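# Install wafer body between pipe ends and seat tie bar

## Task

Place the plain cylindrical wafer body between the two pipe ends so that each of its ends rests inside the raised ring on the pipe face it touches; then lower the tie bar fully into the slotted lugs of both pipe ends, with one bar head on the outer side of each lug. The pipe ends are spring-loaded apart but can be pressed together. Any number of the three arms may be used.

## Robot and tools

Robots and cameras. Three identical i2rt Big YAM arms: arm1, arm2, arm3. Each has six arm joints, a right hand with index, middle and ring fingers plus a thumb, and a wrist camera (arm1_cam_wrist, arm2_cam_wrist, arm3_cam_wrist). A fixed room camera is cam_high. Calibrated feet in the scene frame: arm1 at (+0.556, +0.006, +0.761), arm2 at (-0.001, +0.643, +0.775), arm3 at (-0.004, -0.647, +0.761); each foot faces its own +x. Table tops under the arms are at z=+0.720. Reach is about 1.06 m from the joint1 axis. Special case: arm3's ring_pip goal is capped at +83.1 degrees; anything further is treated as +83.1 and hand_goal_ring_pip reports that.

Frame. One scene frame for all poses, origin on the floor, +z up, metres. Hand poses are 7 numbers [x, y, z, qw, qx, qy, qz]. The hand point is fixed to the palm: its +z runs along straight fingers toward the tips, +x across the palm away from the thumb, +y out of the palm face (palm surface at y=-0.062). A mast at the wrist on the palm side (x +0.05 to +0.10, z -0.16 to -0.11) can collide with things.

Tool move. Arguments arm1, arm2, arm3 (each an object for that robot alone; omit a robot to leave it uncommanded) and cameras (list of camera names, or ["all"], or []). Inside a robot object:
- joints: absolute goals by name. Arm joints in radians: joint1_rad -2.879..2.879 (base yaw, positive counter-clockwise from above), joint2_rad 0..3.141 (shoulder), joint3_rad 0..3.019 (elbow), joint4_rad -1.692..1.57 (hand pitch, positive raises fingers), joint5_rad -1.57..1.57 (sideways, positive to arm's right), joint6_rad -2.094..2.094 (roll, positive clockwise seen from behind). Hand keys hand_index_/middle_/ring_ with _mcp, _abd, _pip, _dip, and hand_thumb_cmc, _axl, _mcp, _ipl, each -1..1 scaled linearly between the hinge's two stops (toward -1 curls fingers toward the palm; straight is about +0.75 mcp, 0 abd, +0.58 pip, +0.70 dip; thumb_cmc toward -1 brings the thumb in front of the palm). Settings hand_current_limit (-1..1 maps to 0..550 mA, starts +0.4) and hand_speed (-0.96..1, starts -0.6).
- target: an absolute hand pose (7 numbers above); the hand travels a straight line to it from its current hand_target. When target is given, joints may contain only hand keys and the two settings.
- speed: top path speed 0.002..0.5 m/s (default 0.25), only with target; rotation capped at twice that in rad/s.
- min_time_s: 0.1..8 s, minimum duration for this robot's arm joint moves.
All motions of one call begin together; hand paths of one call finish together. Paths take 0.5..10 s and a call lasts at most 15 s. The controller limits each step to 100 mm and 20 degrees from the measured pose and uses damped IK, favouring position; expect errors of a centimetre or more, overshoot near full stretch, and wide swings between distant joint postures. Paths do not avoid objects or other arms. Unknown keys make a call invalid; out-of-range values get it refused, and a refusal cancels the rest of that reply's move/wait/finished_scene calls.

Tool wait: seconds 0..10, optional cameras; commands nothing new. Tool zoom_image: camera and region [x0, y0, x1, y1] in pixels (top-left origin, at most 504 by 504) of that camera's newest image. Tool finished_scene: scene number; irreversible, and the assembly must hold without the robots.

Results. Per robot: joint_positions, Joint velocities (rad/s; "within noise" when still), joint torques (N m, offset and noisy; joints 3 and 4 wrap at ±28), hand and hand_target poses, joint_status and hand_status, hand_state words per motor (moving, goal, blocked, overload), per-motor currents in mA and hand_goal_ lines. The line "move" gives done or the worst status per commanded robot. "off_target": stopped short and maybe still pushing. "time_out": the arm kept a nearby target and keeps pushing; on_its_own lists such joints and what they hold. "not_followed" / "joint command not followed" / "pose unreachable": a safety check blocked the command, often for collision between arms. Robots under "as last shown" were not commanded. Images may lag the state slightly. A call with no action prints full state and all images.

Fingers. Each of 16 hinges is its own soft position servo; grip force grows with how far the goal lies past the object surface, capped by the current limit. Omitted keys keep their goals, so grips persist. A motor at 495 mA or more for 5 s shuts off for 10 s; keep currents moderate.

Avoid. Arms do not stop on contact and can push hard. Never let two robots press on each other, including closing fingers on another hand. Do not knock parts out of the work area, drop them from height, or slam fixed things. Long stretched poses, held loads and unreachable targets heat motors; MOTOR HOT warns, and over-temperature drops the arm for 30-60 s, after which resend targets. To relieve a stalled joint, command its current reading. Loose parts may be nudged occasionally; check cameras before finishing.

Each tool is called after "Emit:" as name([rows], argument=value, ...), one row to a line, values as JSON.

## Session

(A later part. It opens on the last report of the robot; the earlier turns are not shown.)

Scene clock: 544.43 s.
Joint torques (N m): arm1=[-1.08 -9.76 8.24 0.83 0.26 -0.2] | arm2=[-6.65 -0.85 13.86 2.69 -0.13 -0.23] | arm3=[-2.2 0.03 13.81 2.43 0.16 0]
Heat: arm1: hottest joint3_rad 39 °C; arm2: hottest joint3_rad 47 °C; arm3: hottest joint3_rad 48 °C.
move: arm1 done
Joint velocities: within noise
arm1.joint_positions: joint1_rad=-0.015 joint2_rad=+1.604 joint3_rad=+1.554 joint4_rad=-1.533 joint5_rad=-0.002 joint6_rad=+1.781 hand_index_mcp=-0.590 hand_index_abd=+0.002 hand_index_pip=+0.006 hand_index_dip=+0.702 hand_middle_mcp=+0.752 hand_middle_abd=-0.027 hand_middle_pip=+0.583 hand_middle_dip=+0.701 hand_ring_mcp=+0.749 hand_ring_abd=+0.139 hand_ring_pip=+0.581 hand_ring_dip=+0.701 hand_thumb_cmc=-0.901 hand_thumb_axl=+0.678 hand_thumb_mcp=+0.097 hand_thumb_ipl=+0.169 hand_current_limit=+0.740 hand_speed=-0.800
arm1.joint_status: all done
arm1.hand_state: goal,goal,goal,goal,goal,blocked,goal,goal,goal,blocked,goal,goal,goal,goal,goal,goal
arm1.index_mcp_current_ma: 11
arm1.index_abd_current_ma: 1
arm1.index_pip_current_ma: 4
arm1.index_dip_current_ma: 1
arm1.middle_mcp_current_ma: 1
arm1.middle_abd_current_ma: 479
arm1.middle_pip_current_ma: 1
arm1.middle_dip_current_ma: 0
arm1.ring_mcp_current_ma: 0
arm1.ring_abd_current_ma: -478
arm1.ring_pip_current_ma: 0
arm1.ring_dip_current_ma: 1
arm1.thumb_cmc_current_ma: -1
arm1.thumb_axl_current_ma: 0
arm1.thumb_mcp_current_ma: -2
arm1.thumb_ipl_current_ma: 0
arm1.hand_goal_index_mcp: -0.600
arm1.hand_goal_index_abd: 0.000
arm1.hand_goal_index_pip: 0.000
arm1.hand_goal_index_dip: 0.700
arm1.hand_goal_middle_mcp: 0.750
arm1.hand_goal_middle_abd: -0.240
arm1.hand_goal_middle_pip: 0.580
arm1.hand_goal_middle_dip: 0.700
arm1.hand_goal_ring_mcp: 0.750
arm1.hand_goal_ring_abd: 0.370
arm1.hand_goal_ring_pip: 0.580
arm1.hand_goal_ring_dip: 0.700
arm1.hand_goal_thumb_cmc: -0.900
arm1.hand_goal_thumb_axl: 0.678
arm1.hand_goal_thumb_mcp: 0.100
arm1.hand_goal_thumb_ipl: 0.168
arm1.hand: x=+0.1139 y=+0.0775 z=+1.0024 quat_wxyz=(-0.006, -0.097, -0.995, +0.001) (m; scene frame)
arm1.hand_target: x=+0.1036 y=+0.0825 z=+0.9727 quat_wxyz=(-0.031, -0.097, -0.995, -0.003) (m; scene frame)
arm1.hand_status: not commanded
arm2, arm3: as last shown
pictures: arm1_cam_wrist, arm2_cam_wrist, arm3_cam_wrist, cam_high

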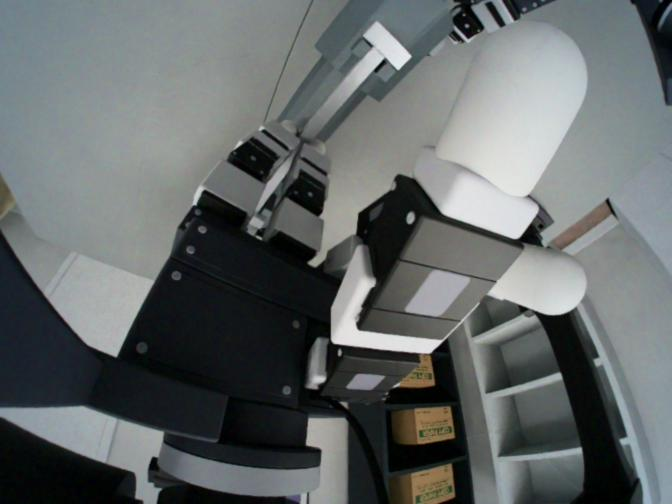

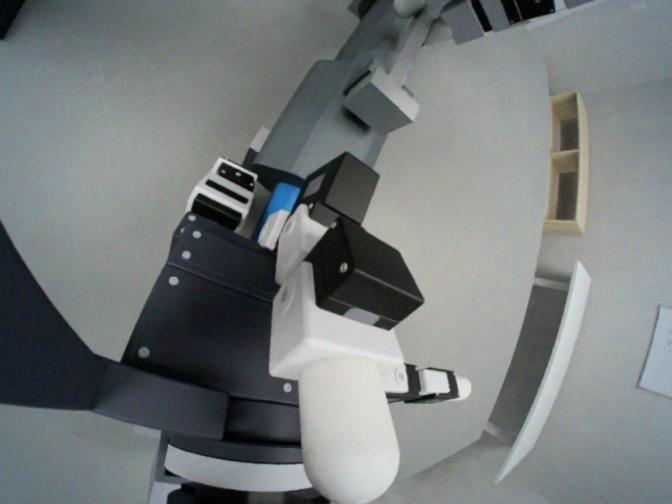

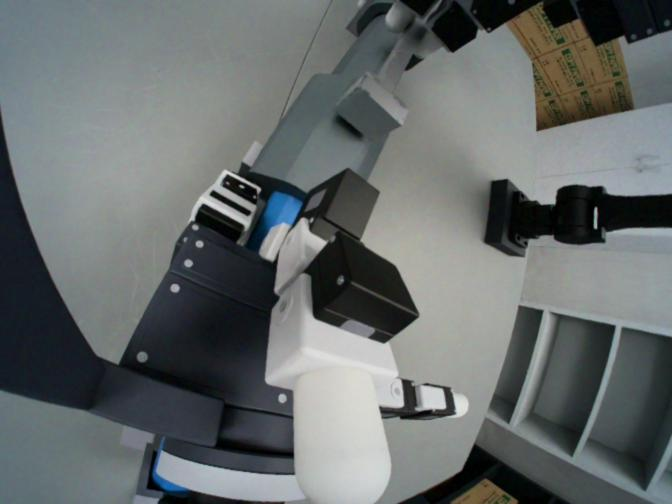

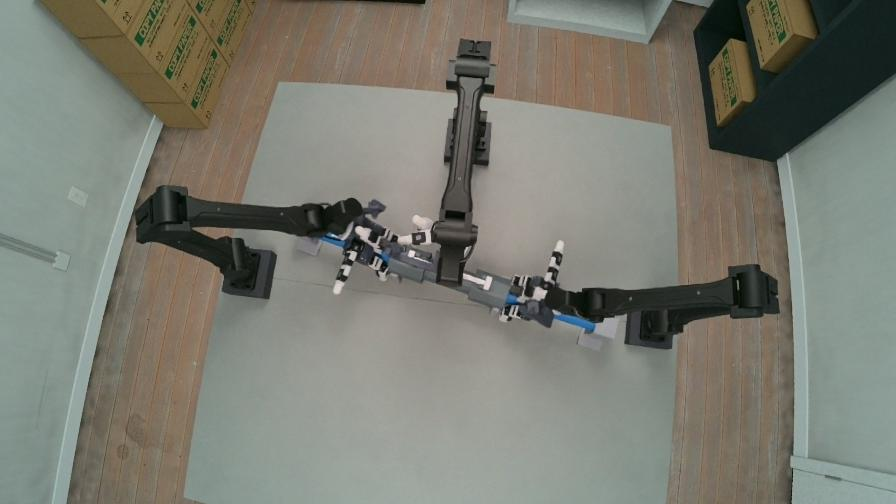

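Emit:
zoom_image(camera="arm3_cam_wrist", region=[335, 60, 415, 140])

Emit:
zoom_image(camera="arm2_cam_wrist", region=[340, 50, 420, 130])

Emit:
zoom_image(camera="arm1_cam_wrist", region=[340, 10, 420, 90])

Scaled by 6.300 from the camera's 672x504 image, which has a finer 960x720 frame.

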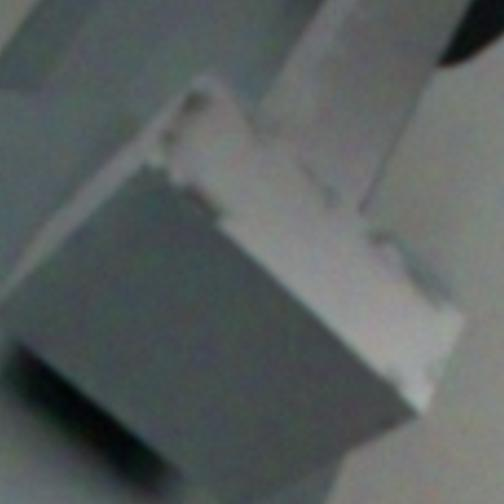

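Scaled by 6.300 from the camera's 672x504 image, which has a finer 960x720 frame.

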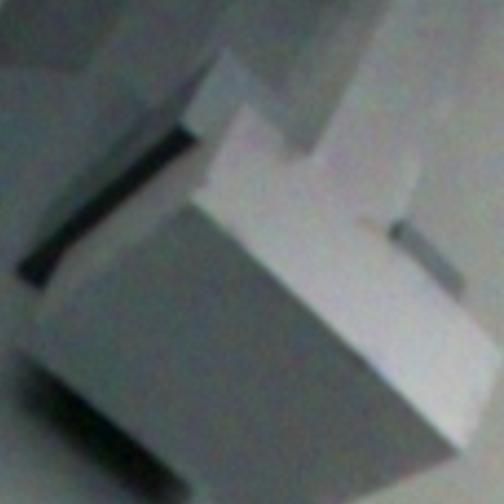

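Scaled by 6.300 from the camera's 672x504 image, which has a finer 960x720 frame.

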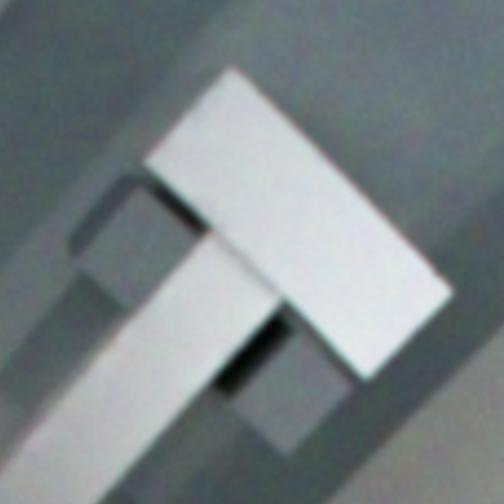

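Emit:
move(arm1={"joints": {"joint2_rad": 1.63}, "min_time_s": 1})

Emit:
move(arm1={"joints": {"hand_middle_abd": 0.06, "hand_ring_abd": 0.06, "hand_speed": -0.9}}, cameras=["all"])

Emit:
zoom_image(camera="arm1_cam_wrist", region=[220, 0, 440, 165])

Emit:
zoom_image(camera="arm2_cam_wrist", region=[340, 50, 420, 130])

Emit:
zoom_image(camera="arm3_cam_wrist", region=[335, 60, 415, 140])

Scene clock: 581.37 s.
Joint torques (N m): arm1=[-1.08 -12.57 8.23 0.85 0.25 -0.19] | arm2=[-6.65 -0.85 13.85 2.67 -0.13 -0.22] | arm3=[-2.61 0.32 13.61 2.37 0.12 -0.07]
Heat: arm1: hottest joint3_rad 38 °C; arm2: hottest joint3_rad 48 °C; arm3: hottest joint3_rad 49 °C.
move: arm1 done
Joint velocities: within noise
arm1.joint_positions: joint1_rad=-0.015 joint2_rad=+1.604 joint3_rad=+1.554 joint4_rad=-1.533 joint5_rad=-0.002 joint6_rad=+1.781 hand_index_mcp=-0.590 hand_index_abd=+0.002 hand_index_pip=+0.006 hand_index_dip=+0.702 hand_middle_mcp=+0.752 hand_middle_abd=-0.027 hand_middle_pip=+0.583 hand_middle_dip=+0.701 hand_ring_mcp=+0.749 hand_ring_abd=+0.139 hand_ring_pip=+0.581 hand_ring_dip=+0.701 hand_thumb_cmc=-0.901 hand_thumb_axl=+0.678 hand_thumb_mcp=+0.097 hand_thumb_ipl=+0.169 hand_current_limit=+0.740 hand_speed=-0.800
arm1.joint_status: all done
arm1.hand_state: goal,goal,goal,goal,goal,blocked,goal,goal,goal,blocked,goal,goal,goal,goal,goal,goal
arm1.index_mcp_current_ma: 11
arm1.index_abd_current_ma: 1
arm1.index_pip_current_ma: 4
arm1.index_dip_current_ma: 1
arm1.middle_mcp_current_ma: 1
arm1.middle_abd_current_ma: 478
arm1.middle_pip_current_ma: 1
arm1.middle_dip_current_ma: 0
arm1.ring_mcp_current_ma: 0
arm1.ring_abd_current_ma: -478
arm1.ring_pip_current_ma: 0
arm1.ring_dip_current_ma: 1
arm1.thumb_cmc_current_ma: -1
arm1.thumb_axl_current_ma: 0
arm1.thumb_mcp_current_ma: -2
arm1.thumb_ipl_current_ma: 0
arm1.hand_goal_index_mcp: -0.600
arm1.hand_goal_index_abd: 0.000
arm1.hand_goal_index_pip: 0.000
arm1.hand_goal_index_dip: 0.700
arm1.hand_goal_middle_mcp: 0.750
arm1.hand_goal_middle_abd: -0.240
arm1.hand_goal_middle_pip: 0.580
arm1.hand_goal_middle_dip: 0.700
arm1.hand_goal_ring_mcp: 0.750
arm1.hand_goal_ring_abd: 0.370
arm1.hand_goal_ring_pip: 0.580
arm1.hand_goal_ring_dip: 0.700
arm1.hand_goal_thumb_cmc: -0.900
arm1.hand_goal_thumb_axl: 0.678
arm1.hand_goal_thumb_mcp: 0.100
arm1.hand_goal_thumb_ipl: 0.168
arm1.hand: x=+0.1139 y=+0.0775 z=+1.0024 quat_wxyz=(-0.006, -0.097, -0.995, +0.001) (m; scene frame)
arm1.hand_target: x=+0.1071 y=+0.0825 z=+0.9899 quat_wxyz=(-0.011, -0.097, -0.995, -0.001) (m; scene frame)
arm1.hand_status: not commanded
arm2, arm3: as last shown
pictures: none

Scene clock: 582.43 s.
Joint torques (N m): arm1=[-1.08 -12.63 8.27 0.54 0.24 -0.2] | arm2=[-6.65 -0.91 13.87 2.66 -0.12 -0.23] | arm3=[-2.32 0.15 13.98 2.28 0.17 -0.03]
Heat: arm1: hottest joint3_rad 38 °C; arm2: hottest joint3_rad 48 °C; arm3: hottest joint3_rad 49 °C.
move: arm1 done
Joint velocities: within noise
arm1.joint_positions: joint1_rad=-0.015 joint2_rad=+1.604 joint3_rad=+1.554 joint4_rad=-1.527 joint5_rad=-0.002 joint6_rad=+1.781 hand_index_mcp=-0.590 hand_index_abd=+0.002 hand_index_pip=+0.006 hand_index_dip=+0.702 hand_middle_mcp=+0.751 hand_middle_abd=+0.056 hand_middle_pip=+0.582 hand_middle_dip=+0.701 hand_ring_mcp=+0.749 hand_ring_abd=+0.063 hand_ring_pip=+0.581 hand_ring_dip=+0.701 hand_thumb_cmc=-0.901 hand_thumb_axl=+0.678 hand_thumb_mcp=+0.097 hand_thumb_ipl=+0.169 hand_current_limit=+0.740 hand_speed=-0.900
arm1.joint_status: all done
arm1.hand_state: goal,goal,goal,goal,goal,goal,goal,goal,goal,goal,goal,goal,goal,goal,goal,goal
arm1.index_mcp_current_ma: 11
arm1.index_abd_current_ma: 1
arm1.index_pip_current_ma: 4
arm1.index_dip_current_ma: 1
arm1.middle_mcp_current_ma: 1
arm1.middle_abd_current_ma: -2
arm1.middle_pip_current_ma: 1
arm1.middle_dip_current_ma: 0
arm1.ring_mcp_current_ma: 0
arm1.ring_abd_current_ma: 1
arm1.ring_pip_current_ma: 0
arm1.ring_dip_current_ma: 1
arm1.thumb_cmc_current_ma: -1
arm1.thumb_axl_current_ma: 0
arm1.thumb_mcp_current_ma: -2
arm1.thumb_ipl_current_ma: 0
arm1.hand_goal_index_mcp: -0.600
arm1.hand_goal_index_abd: 0.000
arm1.hand_goal_index_pip: 0.000
arm1.hand_goal_index_dip: 0.700
arm1.hand_goal_middle_mcp: 0.750
arm1.hand_goal_middle_abd: 0.060
arm1.hand_goal_middle_pip: 0.580
arm1.hand_goal_middle_dip: 0.700
arm1.hand_goal_ring_mcp: 0.750
arm1.hand_goal_ring_abd: 0.060
arm1.hand_goal_ring_pip: 0.580
arm1.hand_goal_ring_dip: 0.700
arm1.hand_goal_thumb_cmc: -0.900
arm1.hand_goal_thumb_axl: 0.678
arm1.hand_goal_thumb_mcp: 0.100
arm1.hand_goal_thumb_ipl: 0.168
arm1.hand: x=+0.1122 y=+0.0776 z=+1.0021 quat_wxyz=(-0.002, -0.097, -0.995, +0.001) (m; scene frame)
arm1.hand_target: x=+0.1072 y=+0.0825 z=+0.9899 quat_wxyz=(-0.011, -0.097, -0.995, -0.001) (m; scene frame)
arm1.hand_status: not commanded
arm2, arm3: as last shown
pictures: arm1_cam_wrist, arm2_cam_wrist, arm3_cam_wrist, cam_high

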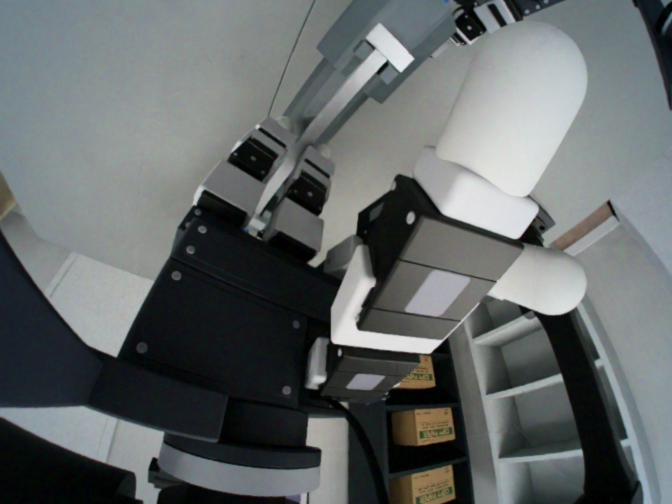

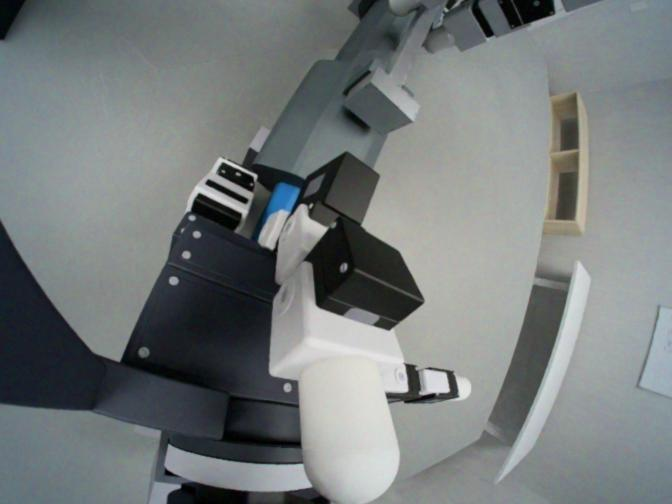

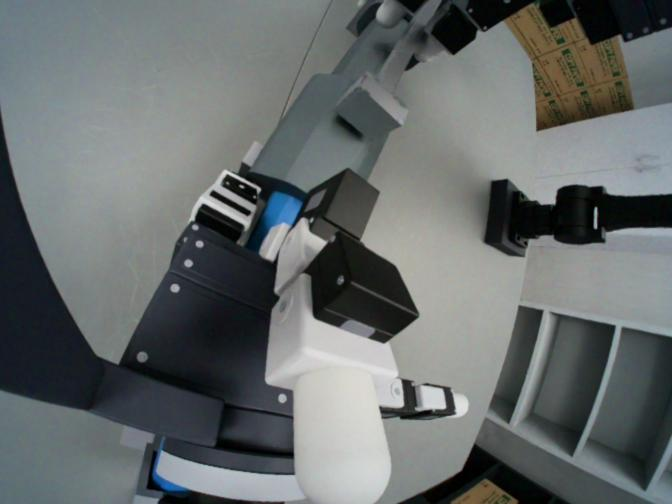

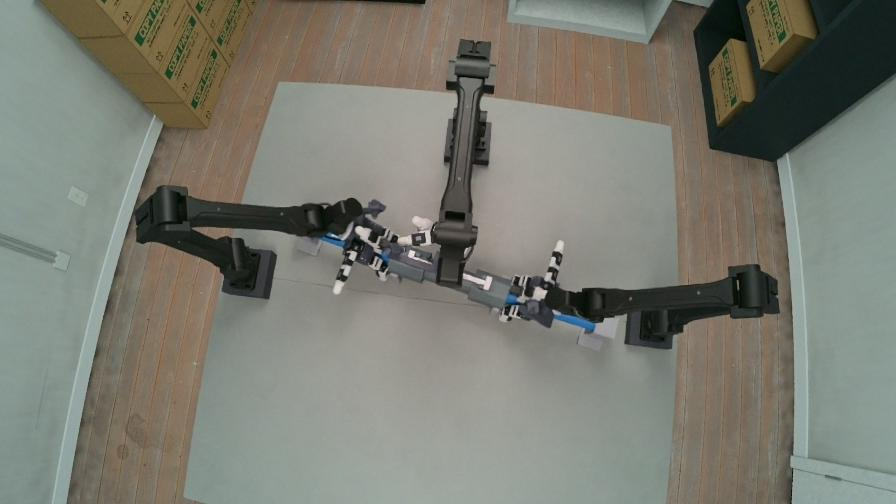

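Scaled by 2.291 from the camera's 672x504 image, which has a finer 960x720 frame.

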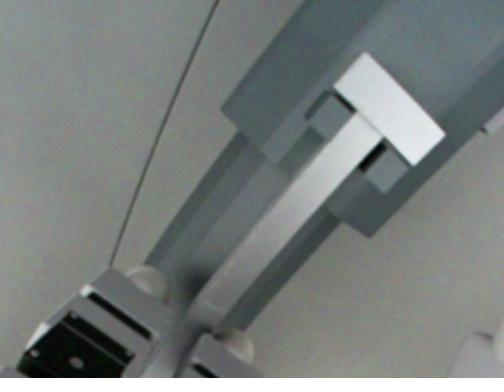

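Scaled by 6.300 from the camera's 672x504 image, which has a finer 960x720 frame.

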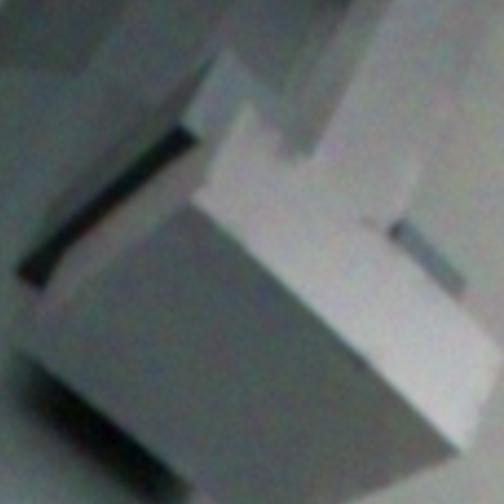

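Scaled by 6.300 from the camera's 672x504 image, which has a finer 960x720 frame.

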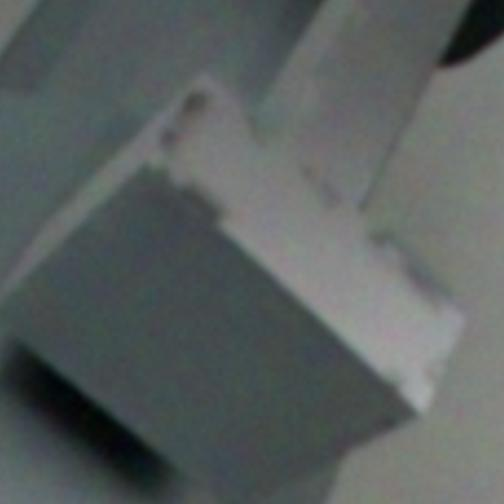

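Emit:
move(arm1={"target": [0.1072, 0.0825, 1.05, 0.005, -0.097, -0.995, 0.0], "speed": 0.05}, cameras=["all"])

Emit:
zoom_image(camera="arm1_cam_wrist", region=[220, 0, 440, 165])

Emit:
zoom_image(camera="arm3_cam_wrist", region=[335, 0, 495, 140])

Scene clock: 585.90 s.
Joint torques (N m): arm1=[-0.79 -14.04 11.93 -0.58 0.25 -0.19] | arm2=[-6.65 -0.85 13.86 2.67 -0.13 -0.22] | arm3=[-2.67 -0.26 13.64 2.44 0.16 -0.08]
Heat: arm1: hottest joint3_rad 38 °C; arm2: hottest joint3_rad 48 °C; arm3: hottest joint3_rad 50 °C.
move: arm1 off_target
Joint velocities: within noise
arm1.joint_positions: joint1_rad=-0.015 joint2_rad=+1.604 joint3_rad=+1.640 joint4_rad=-1.627 joint5_rad=+0.000 joint6_rad=+1.781 hand_index_mcp=-0.590 hand_index_abd=+0.002 hand_index_pip=+0.006 hand_index_dip=+0.702 hand_middle_mcp=+0.751 hand_middle_abd=+0.056 hand_middle_pip=+0.582 hand_middle_dip=+0.701 hand_ring_mcp=+0.749 hand_ring_abd=+0.056 hand_ring_pip=+0.581 hand_ring_dip=+0.701 hand_thumb_cmc=-0.901 hand_thumb_axl=+0.678 hand_thumb_mcp=+0.097 hand_thumb_ipl=+0.169 hand_current_limit=+0.740 hand_speed=-0.900
arm1.joint_status: not commanded
arm1.hand_state: goal,goal,goal,goal,goal,goal,goal,goal,goal,goal,goal,goal,goal,goal,goal,goal
arm1.index_mcp_current_ma: 11
arm1.index_abd_current_ma: 1
arm1.index_pip_current_ma: 4
arm1.index_dip_current_ma: 1
arm1.middle_mcp_current_ma: 0
arm1.middle_abd_current_ma: -2
arm1.middle_pip_current_ma: 1
arm1.middle_dip_current_ma: 0
arm1.ring_mcp_current_ma: 0
arm1.ring_abd_current_ma: -2
arm1.ring_pip_current_ma: 0
arm1.ring_dip_current_ma: 1
arm1.thumb_cmc_current_ma: -1
arm1.thumb_axl_current_ma: 0
arm1.thumb_mcp_current_ma: -2
arm1.thumb_ipl_current_ma: 0
arm1.hand_goal_index_mcp: -0.600
arm1.hand_goal_index_abd: 0.000
arm1.hand_goal_index_pip: 0.000
arm1.hand_goal_index_dip: 0.700
arm1.hand_goal_middle_mcp: 0.750
arm1.hand_goal_middle_abd: 0.060
arm1.hand_goal_middle_pip: 0.580
arm1.hand_goal_middle_dip: 0.700
arm1.hand_goal_ring_mcp: 0.750
arm1.hand_goal_ring_abd: 0.060
arm1.hand_goal_ring_pip: 0.580
arm1.hand_goal_ring_dip: 0.700
arm1.hand_goal_thumb_cmc: -0.900
arm1.hand_goal_thumb_axl: 0.678
arm1.hand_goal_thumb_mcp: 0.100
arm1.hand_goal_thumb_ipl: 0.168
arm1.hand: x=+0.1156 y=+0.0780 z=+1.0357 quat_wxyz=(-0.010, -0.097, -0.995, -0.001) (m; scene frame)
arm1.hand_target: x=+0.1079 y=+0.0825 z=+1.0498 quat_wxyz=(+0.005, -0.097, -0.995, +0.000) (m; scene frame)
arm1.hand_status: off_target (0.017 m and 1.7 deg from the pose sent, 0.048 m and 0.8 deg at the start)
arm2, arm3: as last shown
pictures: arm1_cam_wrist, arm2_cam_wrist, arm3_cam_wrist, cam_high

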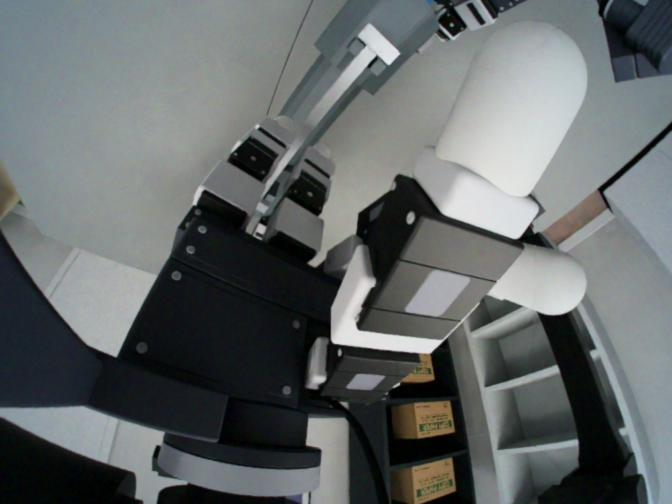

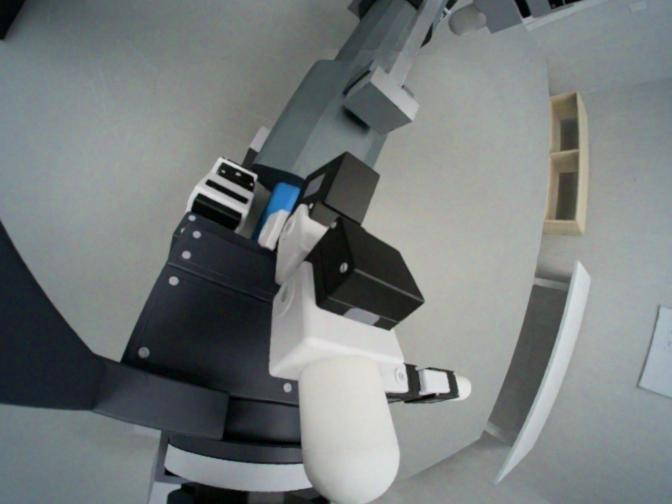

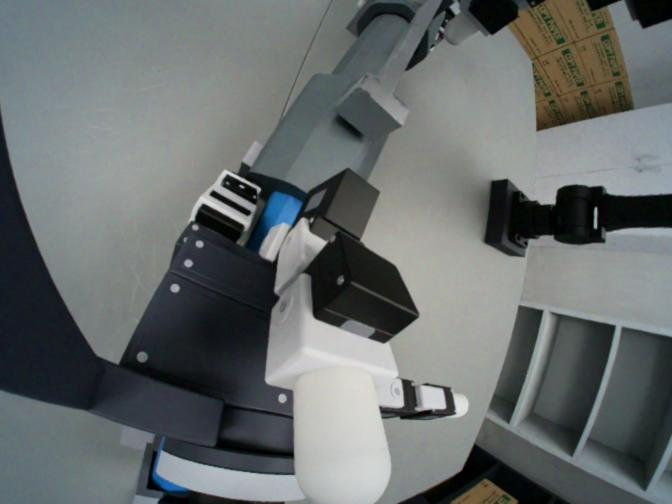

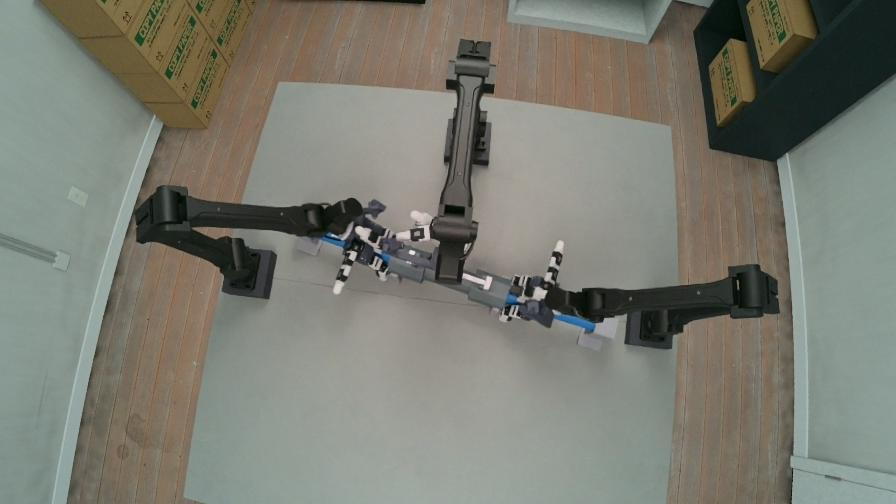

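Scaled by 2.291 from the camera's 672x504 image, which has a finer 960x720 frame.

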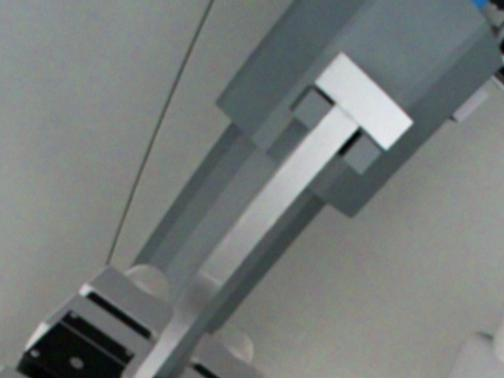

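Scaled by 3.150 from the camera's 672x504 image, which has a finer 960x720 frame.

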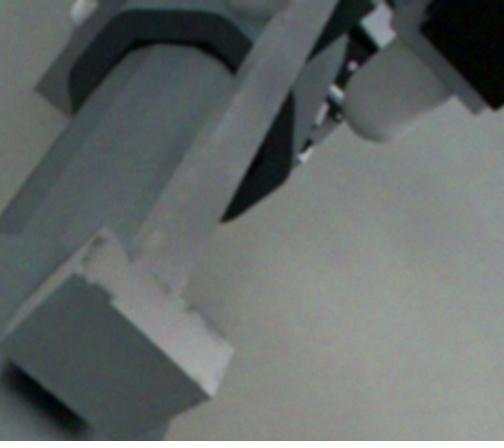

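Emit:
move(arm1={"target": [0.20, 0.0325, 1.09, 0.0, -0.097, -0.995, 0.0], "speed": 0.15}, cameras=["all"])

Emit:
zoom_image(camera="cam_high", region=[400, 240, 500, 300])

Emit:
zoom_image(camera="arm1_cam_wrist", region=[140, 0, 440, 220])

Scene clock: 588.00 s.
Joint torques (N m): arm1=[0.73 -11.46 8.06 -0.31 0.25 0.08] | arm2=[-6.65 -0.91 13.85 2.67 -0.13 -0.23] | arm3=[-2.32 -0.21 13.9 2.41 0.1 -0.05]
Heat: arm1: hottest joint3_rad 38 °C; arm2: hottest joint3_rad 48 °C; arm3: hottest joint3_rad 50 °C.
move: arm1 done
Joint velocities: within noise
arm1.joint_positions: joint1_rad=+0.101 joint2_rad=+1.381 joint3_rad=+1.541 joint4_rad=-1.699 joint5_rad=+0.004 joint6_rad=+1.888 hand_index_mcp=-0.590 hand_index_abd=+0.002 hand_index_pip=+0.006 hand_index_dip=+0.702 hand_middle_mcp=+0.751 hand_middle_abd=+0.057 hand_middle_pip=+0.582 hand_middle_dip=+0.701 hand_ring_mcp=+0.749 hand_ring_abd=+0.057 hand_ring_pip=+0.581 hand_ring_dip=+0.701 hand_thumb_cmc=-0.901 hand_thumb_axl=+0.678 hand_thumb_mcp=+0.097 hand_thumb_ipl=+0.169 hand_current_limit=+0.740 hand_speed=-0.900
arm1.joint_status: not commanded
arm1.hand_state: goal,goal,goal,goal,goal,goal,goal,goal,goal,goal,goal,goal,goal,goal,goal,goal
arm1.index_mcp_current_ma: 11
arm1.index_abd_current_ma: 1
arm1.index_pip_current_ma: 4
arm1.index_dip_current_ma: 1
arm1.middle_mcp_current_ma: 0
arm1.middle_abd_current_ma: -1
arm1.middle_pip_current_ma: 1
arm1.middle_dip_current_ma: 0
arm1.ring_mcp_current_ma: 0
arm1.ring_abd_current_ma: -2
arm1.ring_pip_current_ma: 0
arm1.ring_dip_current_ma: 1
arm1.thumb_cmc_current_ma: -1
arm1.thumb_axl_current_ma: 0
arm1.thumb_mcp_current_ma: -2
arm1.thumb_ipl_current_ma: 0
arm1.hand_goal_index_mcp: -0.600
arm1.hand_goal_index_abd: 0.000
arm1.hand_goal_index_pip: 0.000
arm1.hand_goal_index_dip: 0.700
arm1.hand_goal_middle_mcp: 0.750
arm1.hand_goal_middle_abd: 0.060
arm1.hand_goal_middle_pip: 0.580
arm1.hand_goal_middle_dip: 0.700
arm1.hand_goal_ring_mcp: 0.750
arm1.hand_goal_ring_abd: 0.060
arm1.hand_goal_ring_pip: 0.580
arm1.hand_goal_ring_dip: 0.700
arm1.hand_goal_thumb_cmc: -0.900
arm1.hand_goal_thumb_axl: 0.678
arm1.hand_goal_thumb_mcp: 0.100
arm1.hand_goal_thumb_ipl: 0.168
arm1.hand: x=+0.1950 y=+0.0338 z=+1.0890 quat_wxyz=(+0.016, -0.092, -0.996, +0.002) (m; scene frame)
arm1.hand_target: x=+0.1999 y=+0.0326 z=+1.0892 quat_wxyz=(+0.012, -0.097, -0.995, +0.000) (m; scene frame)
arm1.hand_status: done (0.005 m and 1.9 deg from the pose sent, 0.110 m and 1.1 deg at the start; a joint's target at an end of its range on 24 of 43 steps)
arm2, arm3: as last shown
pictures: arm1_cam_wrist, arm2_cam_wrist, arm3_cam_wrist, cam_high

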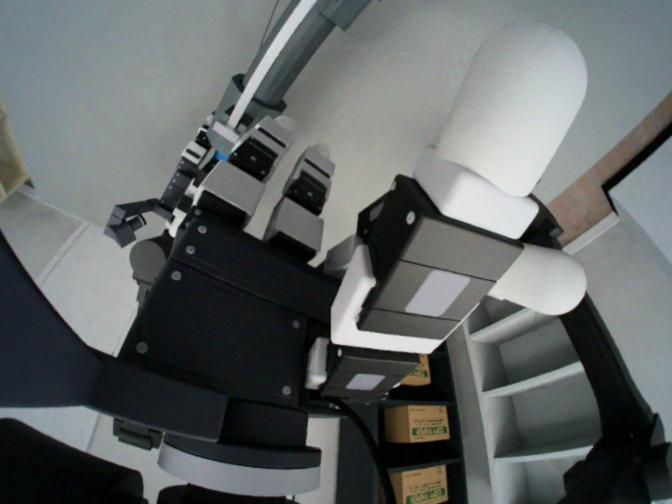

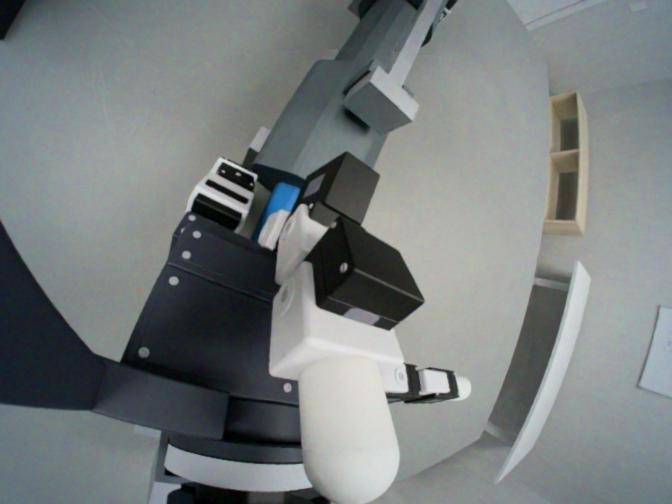

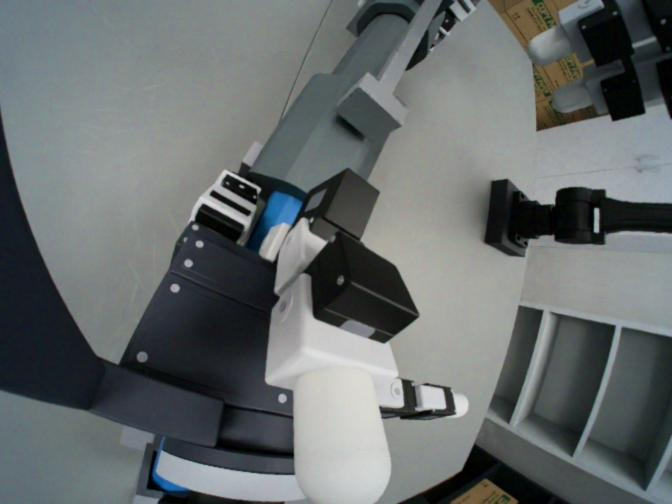

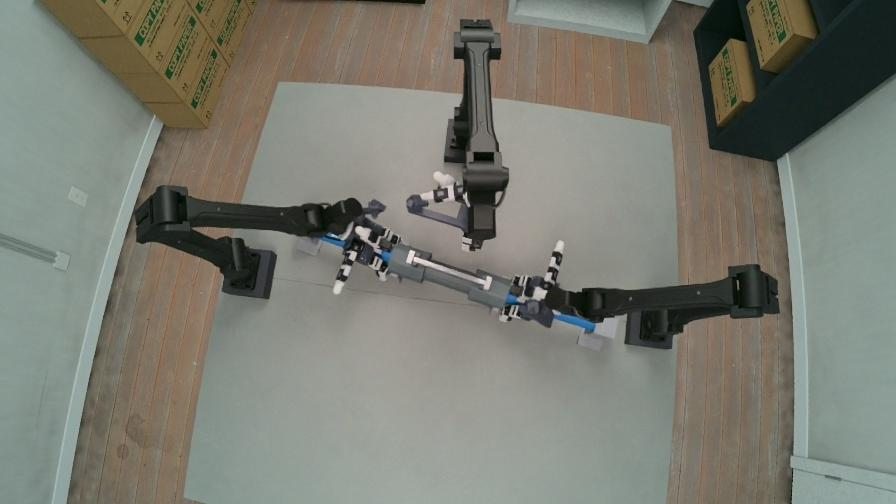

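Scaled by 5.040 from the camera's 896x504 image, which has a finer 1280x720 frame.

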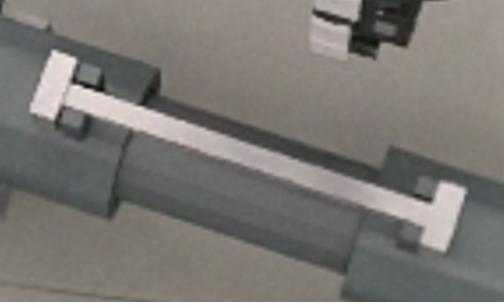

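Scaled by 1.680 from the camera's 672x504 image, which has a finer 960x720 frame.

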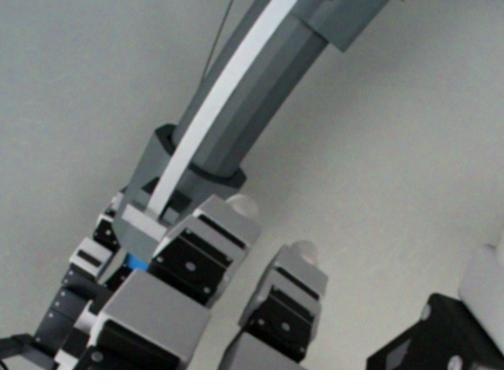

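Emit:
zoom_image(camera="cam_high", region=[400, 240, 430, 270])

Emit:
zoom_image(camera="cam_high", region=[470, 265, 500, 295])

Emit:
zoom_image(camera="arm1_cam_wrist", region=[200, 60, 290, 160])

Scaled by 16.800 from the camera's 896x504 image, which has a finer 1280x720 frame.

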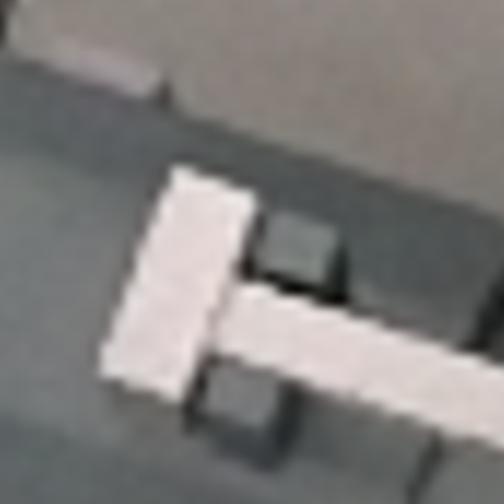

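Scaled by 16.800 from the camera's 896x504 image, which has a finer 1280x720 frame.

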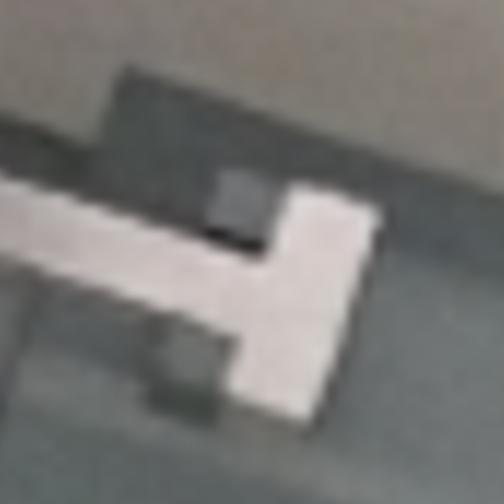

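Scaled by 5.040 from the camera's 672x504 image, which has a finer 960x720 frame.

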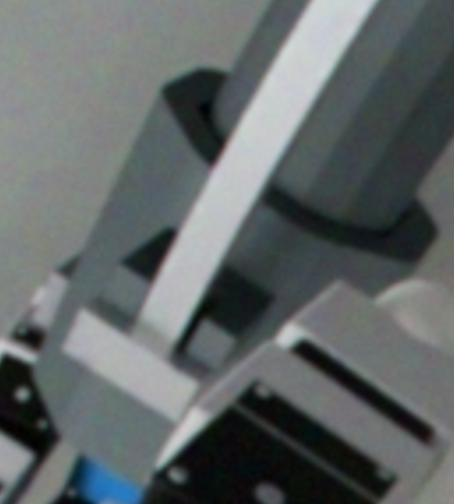

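Emit:
move(arm2={"target": [0.0866, 0.1640, 0.908, 0.4200, 0.9009, -0.0989, -0.0461], "speed": 0.02}, arm3={"target": [0.0390, -0.1670, 0.908, 0.0461, 0.0989, 0.9009, 0.4200], "speed": 0.02}, cameras=["all"])

Emit:
zoom_image(camera="cam_high", region=[400, 240, 500, 300])

Emit:
zoom_image(camera="arm2_cam_wrist", region=[240, 0, 440, 150])

Emit:
zoom_image(camera="arm3_cam_wrist", region=[240, 0, 440, 150])

Scene clock: 597.60 s.
Joint torques (N m): arm1=[-0.15 -11.52 8.09 -0.31 0.24 0.05] | arm2=[-1.14 -6.89 6.24 1.25 0.41 0.06] | arm3=[1.9 -8.35 5.79 1.62 0.35 0.09]
Heat: arm1: hottest joint3_rad 39 °C; arm2: hottest joint3_rad 48 °C; arm3: hottest joint3_rad 49 °C.
move: arm2 done; arm3 done
Joint velocities: within noise
arm1: as last shown
arm1.joint_positions: joint1_rad=+0.101 joint2_rad=+1.381 joint3_rad=+1.541 joint4_rad=-1.699 joint5_rad=+0.004 joint6_rad=+1.889 hand_index_mcp=-0.590 hand_index_abd=+0.002 hand_index_pip=+0.006 hand_index_dip=+0.702 hand_middle_mcp=+0.751 hand_middle_abd=+0.057 hand_middle_pip=+0.582 hand_middle_dip=+0.701 hand_ring_mcp=+0.749 hand_ring_abd=+0.057 hand_ring_pip=+0.581 hand_ring_dip=+0.701 hand_thumb_cmc=-0.901 hand_thumb_axl=+0.678 hand_thumb_mcp=+0.097 hand_thumb_ipl=+0.169 hand_current_limit=+0.740 hand_speed=-0.900
arm1.hand: x=+0.1950 y=+0.0338 z=+1.0890 quat_wxyz=(+0.016, -0.093, -0.996, +0.002) (m; scene frame)
arm2.joint_positions: joint1_rad=+0.424 joint2_rad=+1.424 joint3_rad=+0.595 joint4_rad=+0.009 joint5_rad=+0.510 joint6_rad=+0.472 hand_index_mcp=+1.000 hand_index_abd=+0.169 hand_index_pip=+0.997 hand_index_dip=+0.997 hand_middle_mcp=-0.998 hand_middle_abd=+0.001 hand_middle_pip=+0.001 hand_middle_dip=+0.696 hand_ring_mcp=+1.000 hand_ring_abd=-0.166 hand_ring_pip=+0.997 hand_ring_dip=+0.997 hand_thumb_cmc=+0.721 hand_thumb_axl=+0.677 hand_thumb_mcp=+0.224 hand_thumb_ipl=+0.168 hand_current_limit=+0.400 hand_speed=-0.600
arm2.joint_status: not commanded
arm2.hand_state: goal,goal,goal,goal,goal,goal,goal,goal,goal,goal,goal,goal,goal,goal,goal,goal
arm2.index_mcp_current_ma: 1
arm2.index_abd_current_ma: -4
arm2.index_pip_current_ma: -10
arm2.index_dip_current_ma: -10
arm2.middle_mcp_current_ma: 7
arm2.middle_abd_current_ma: 2
arm2.middle_pip_current_ma: 4
arm2.middle_dip_current_ma: 0
arm2.ring_mcp_current_ma: 1
arm2.ring_abd_current_ma: 11
arm2.ring_pip_current_ma: -8
arm2.ring_dip_current_ma: -9
arm2.thumb_cmc_current_ma: 24
arm2.thumb_axl_current_ma: -2
arm2.thumb_mcp_current_ma: -7
arm2.thumb_ipl_current_ma: -1
arm2.hand_goal_index_mcp: 1.000
arm2.hand_goal_index_abd: 0.170
arm2.hand_goal_index_pip: 1.000
arm2.hand_goal_index_dip: 1.000
arm2.hand_goal_middle_mcp: -1.000
arm2.hand_goal_middle_abd: 0.000
arm2.hand_goal_middle_pip: 0.000
arm2.hand_goal_middle_dip: 0.696
arm2.hand_goal_ring_mcp: 1.000
arm2.hand_goal_ring_abd: -0.170
arm2.hand_goal_ring_pip: 1.000
arm2.hand_goal_ring_dip: 1.000
arm2.hand_goal_thumb_cmc: 0.714
arm2.hand_goal_thumb_axl: 0.678
arm2.hand_goal_thumb_mcp: 0.226
arm2.hand_goal_thumb_ipl: 0.168
arm2.hand: x=+0.0837 y=+0.1584 z=+0.9121 quat_wxyz=(+0.424, +0.898, -0.102, -0.049) (m; scene frame)
arm2.hand_target: x=+0.0865 y=+0.1640 z=+0.9079 quat_wxyz=(+0.420, +0.901, -0.099, -0.046) (m; scene frame)
arm2.hand_status: done (0.008 m and 0.7 deg from the pose sent, 0.024 m and 2.0 deg at the start)
arm3.joint_positions: joint1_rad=+0.089 joint2_rad=+1.288 joint3_rad=+0.504 joint4_rad=+0.066 joint5_rad=+0.211 joint6_rad=+0.181 hand_index_mcp=+1.000 hand_index_abd=+0.169 hand_index_pip=+0.997 hand_index_dip=+0.997 hand_middle_mcp=-0.997 hand_middle_abd=+0.001 hand_middle_pip=+0.002 hand_middle_dip=+0.696 hand_ring_mcp=+1.000 hand_ring_abd=-0.169 hand_ring_pip=+0.997 hand_ring_dip=+0.997 hand_thumb_cmc=+0.721 hand_thumb_axl=+0.677 hand_thumb_mcp=+0.224 hand_thumb_ipl=+0.168 hand_current_limit=+0.400 hand_speed=-0.600
arm3.joint_status: not commanded
arm3.hand_state: goal,goal,goal,goal,goal,goal,goal,goal,goal,goal,goal,goal,goal,goal,goal,goal
arm3.index_mcp_current_ma: 0
arm3.index_abd_current_ma: 0
arm3.index_pip_current_ma: 0
arm3.index_dip_current_ma: 0
arm3.middle_mcp_current_ma: 0
arm3.middle_abd_current_ma: 0
arm3.middle_pip_current_ma: 0
arm3.middle_dip_current_ma: 0
arm3.ring_mcp_current_ma: 0
arm3.ring_abd_current_ma: 0
arm3.ring_pip_current_ma: 0
arm3.ring_dip_current_ma: 0
arm3.thumb_cmc_current_ma: 2
arm3.thumb_axl_current_ma: 0
arm3.thumb_mcp_current_ma: 0
arm3.thumb_ipl_current_ma: 0
arm3.hand_goal_index_mcp: 1.000
arm3.hand_goal_index_abd: 0.170
arm3.hand_goal_index_pip: 1.000
arm3.hand_goal_index_dip: 1.000
arm3.hand_goal_middle_mcp: -1.000
arm3.hand_goal_middle_abd: 0.000
arm3.hand_goal_middle_pip: 0.000
arm3.hand_goal_middle_dip: 0.696
arm3.hand_goal_ring_mcp: 1.000
arm3.hand_goal_ring_abd: -0.170
arm3.hand_goal_ring_pip: 1.000
arm3.hand_goal_ring_dip: 1.000
arm3.hand_goal_thumb_cmc: 0.714
arm3.hand_goal_thumb_axl: 0.678
arm3.hand_goal_thumb_mcp: 0.226
arm3.hand_goal_thumb_ipl: 0.168
arm3.hand: x=+0.0462 y=-0.1628 z=+0.9120 quat_wxyz=(+0.050, +0.103, +0.899, +0.422) (m; scene frame)
arm3.hand_target: x=+0.0392 y=-0.1669 z=+0.9080 quat_wxyz=(+0.046, +0.099, +0.901, +0.420) (m; scene frame)
arm3.hand_status: done (0.009 m and 0.7 deg from the pose sent, 0.023 m and 1.7 deg at the start)
pictures: arm1_cam_wrist, arm2_cam_wrist, arm3_cam_wrist, cam_high

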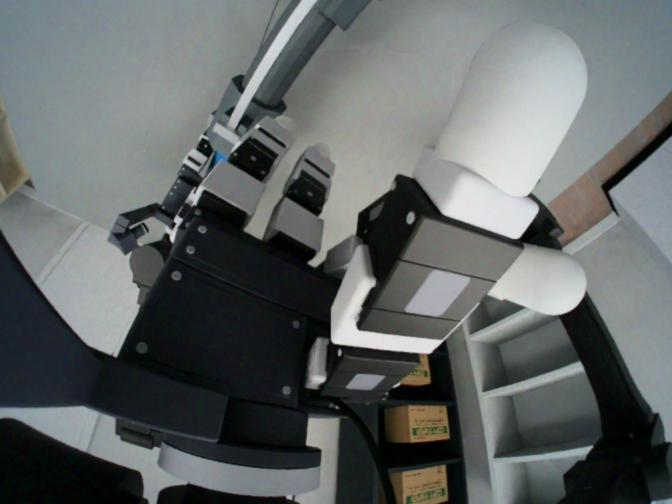

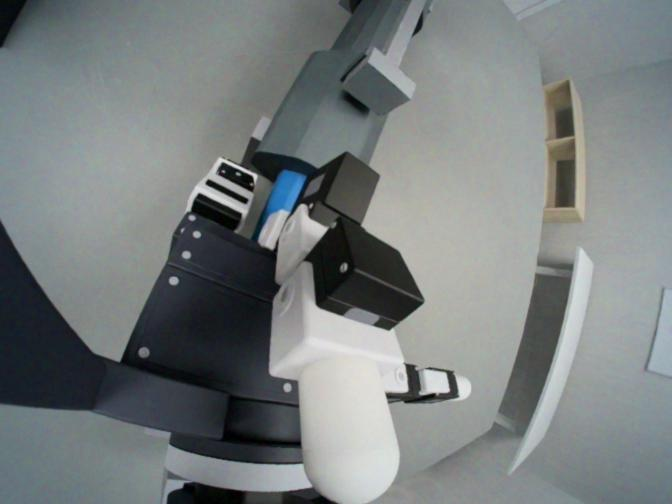

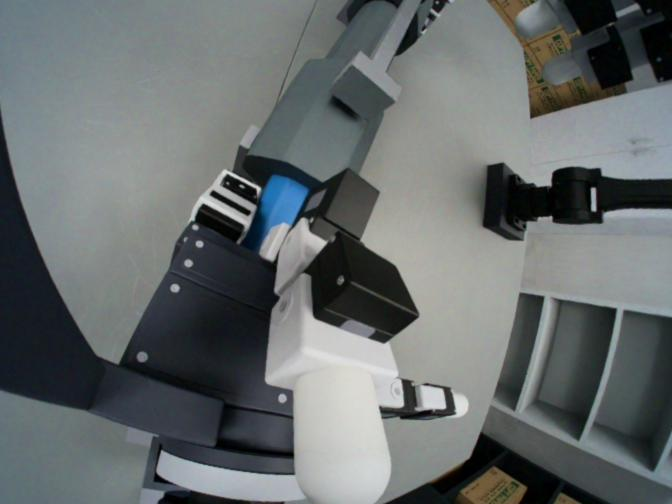

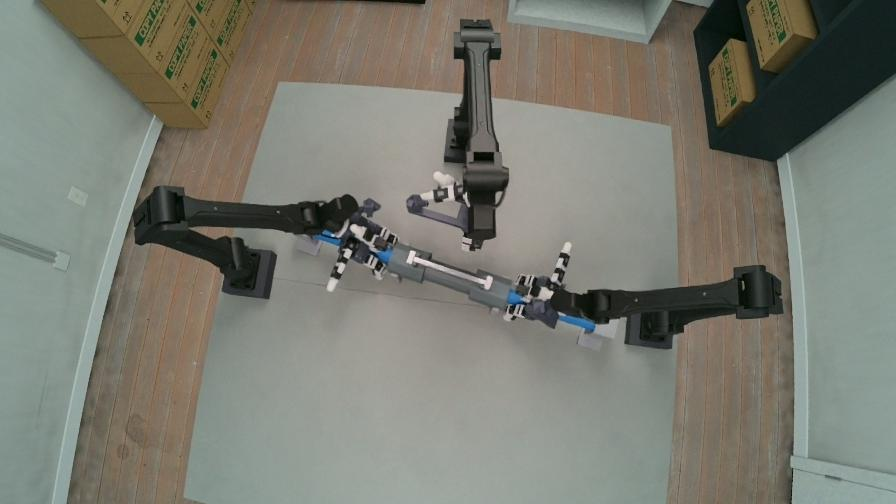

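Scaled by 5.040 from the camera's 896x504 image, which has a finer 1280x720 frame.

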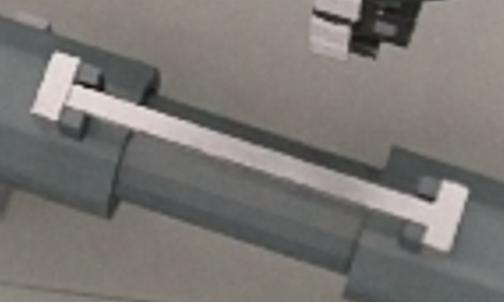

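Scaled by 2.520 from the camera's 672x504 image, which has a finer 960x720 frame.

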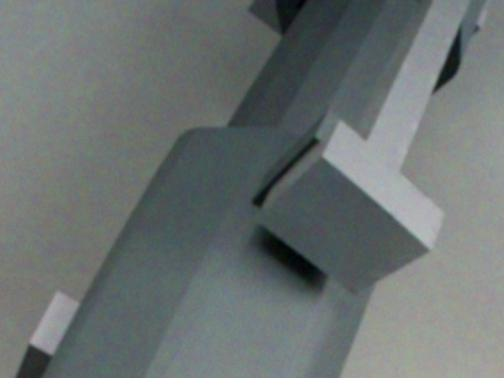

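Scaled by 2.520 from the camera's 672x504 image, which has a finer 960x720 frame.

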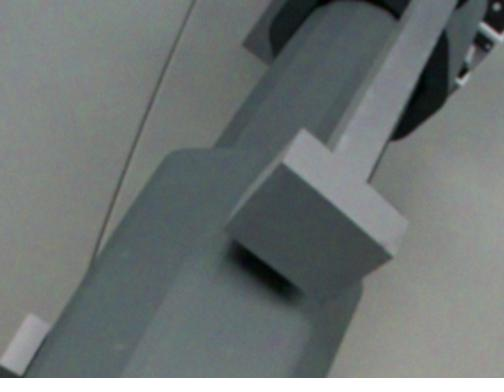

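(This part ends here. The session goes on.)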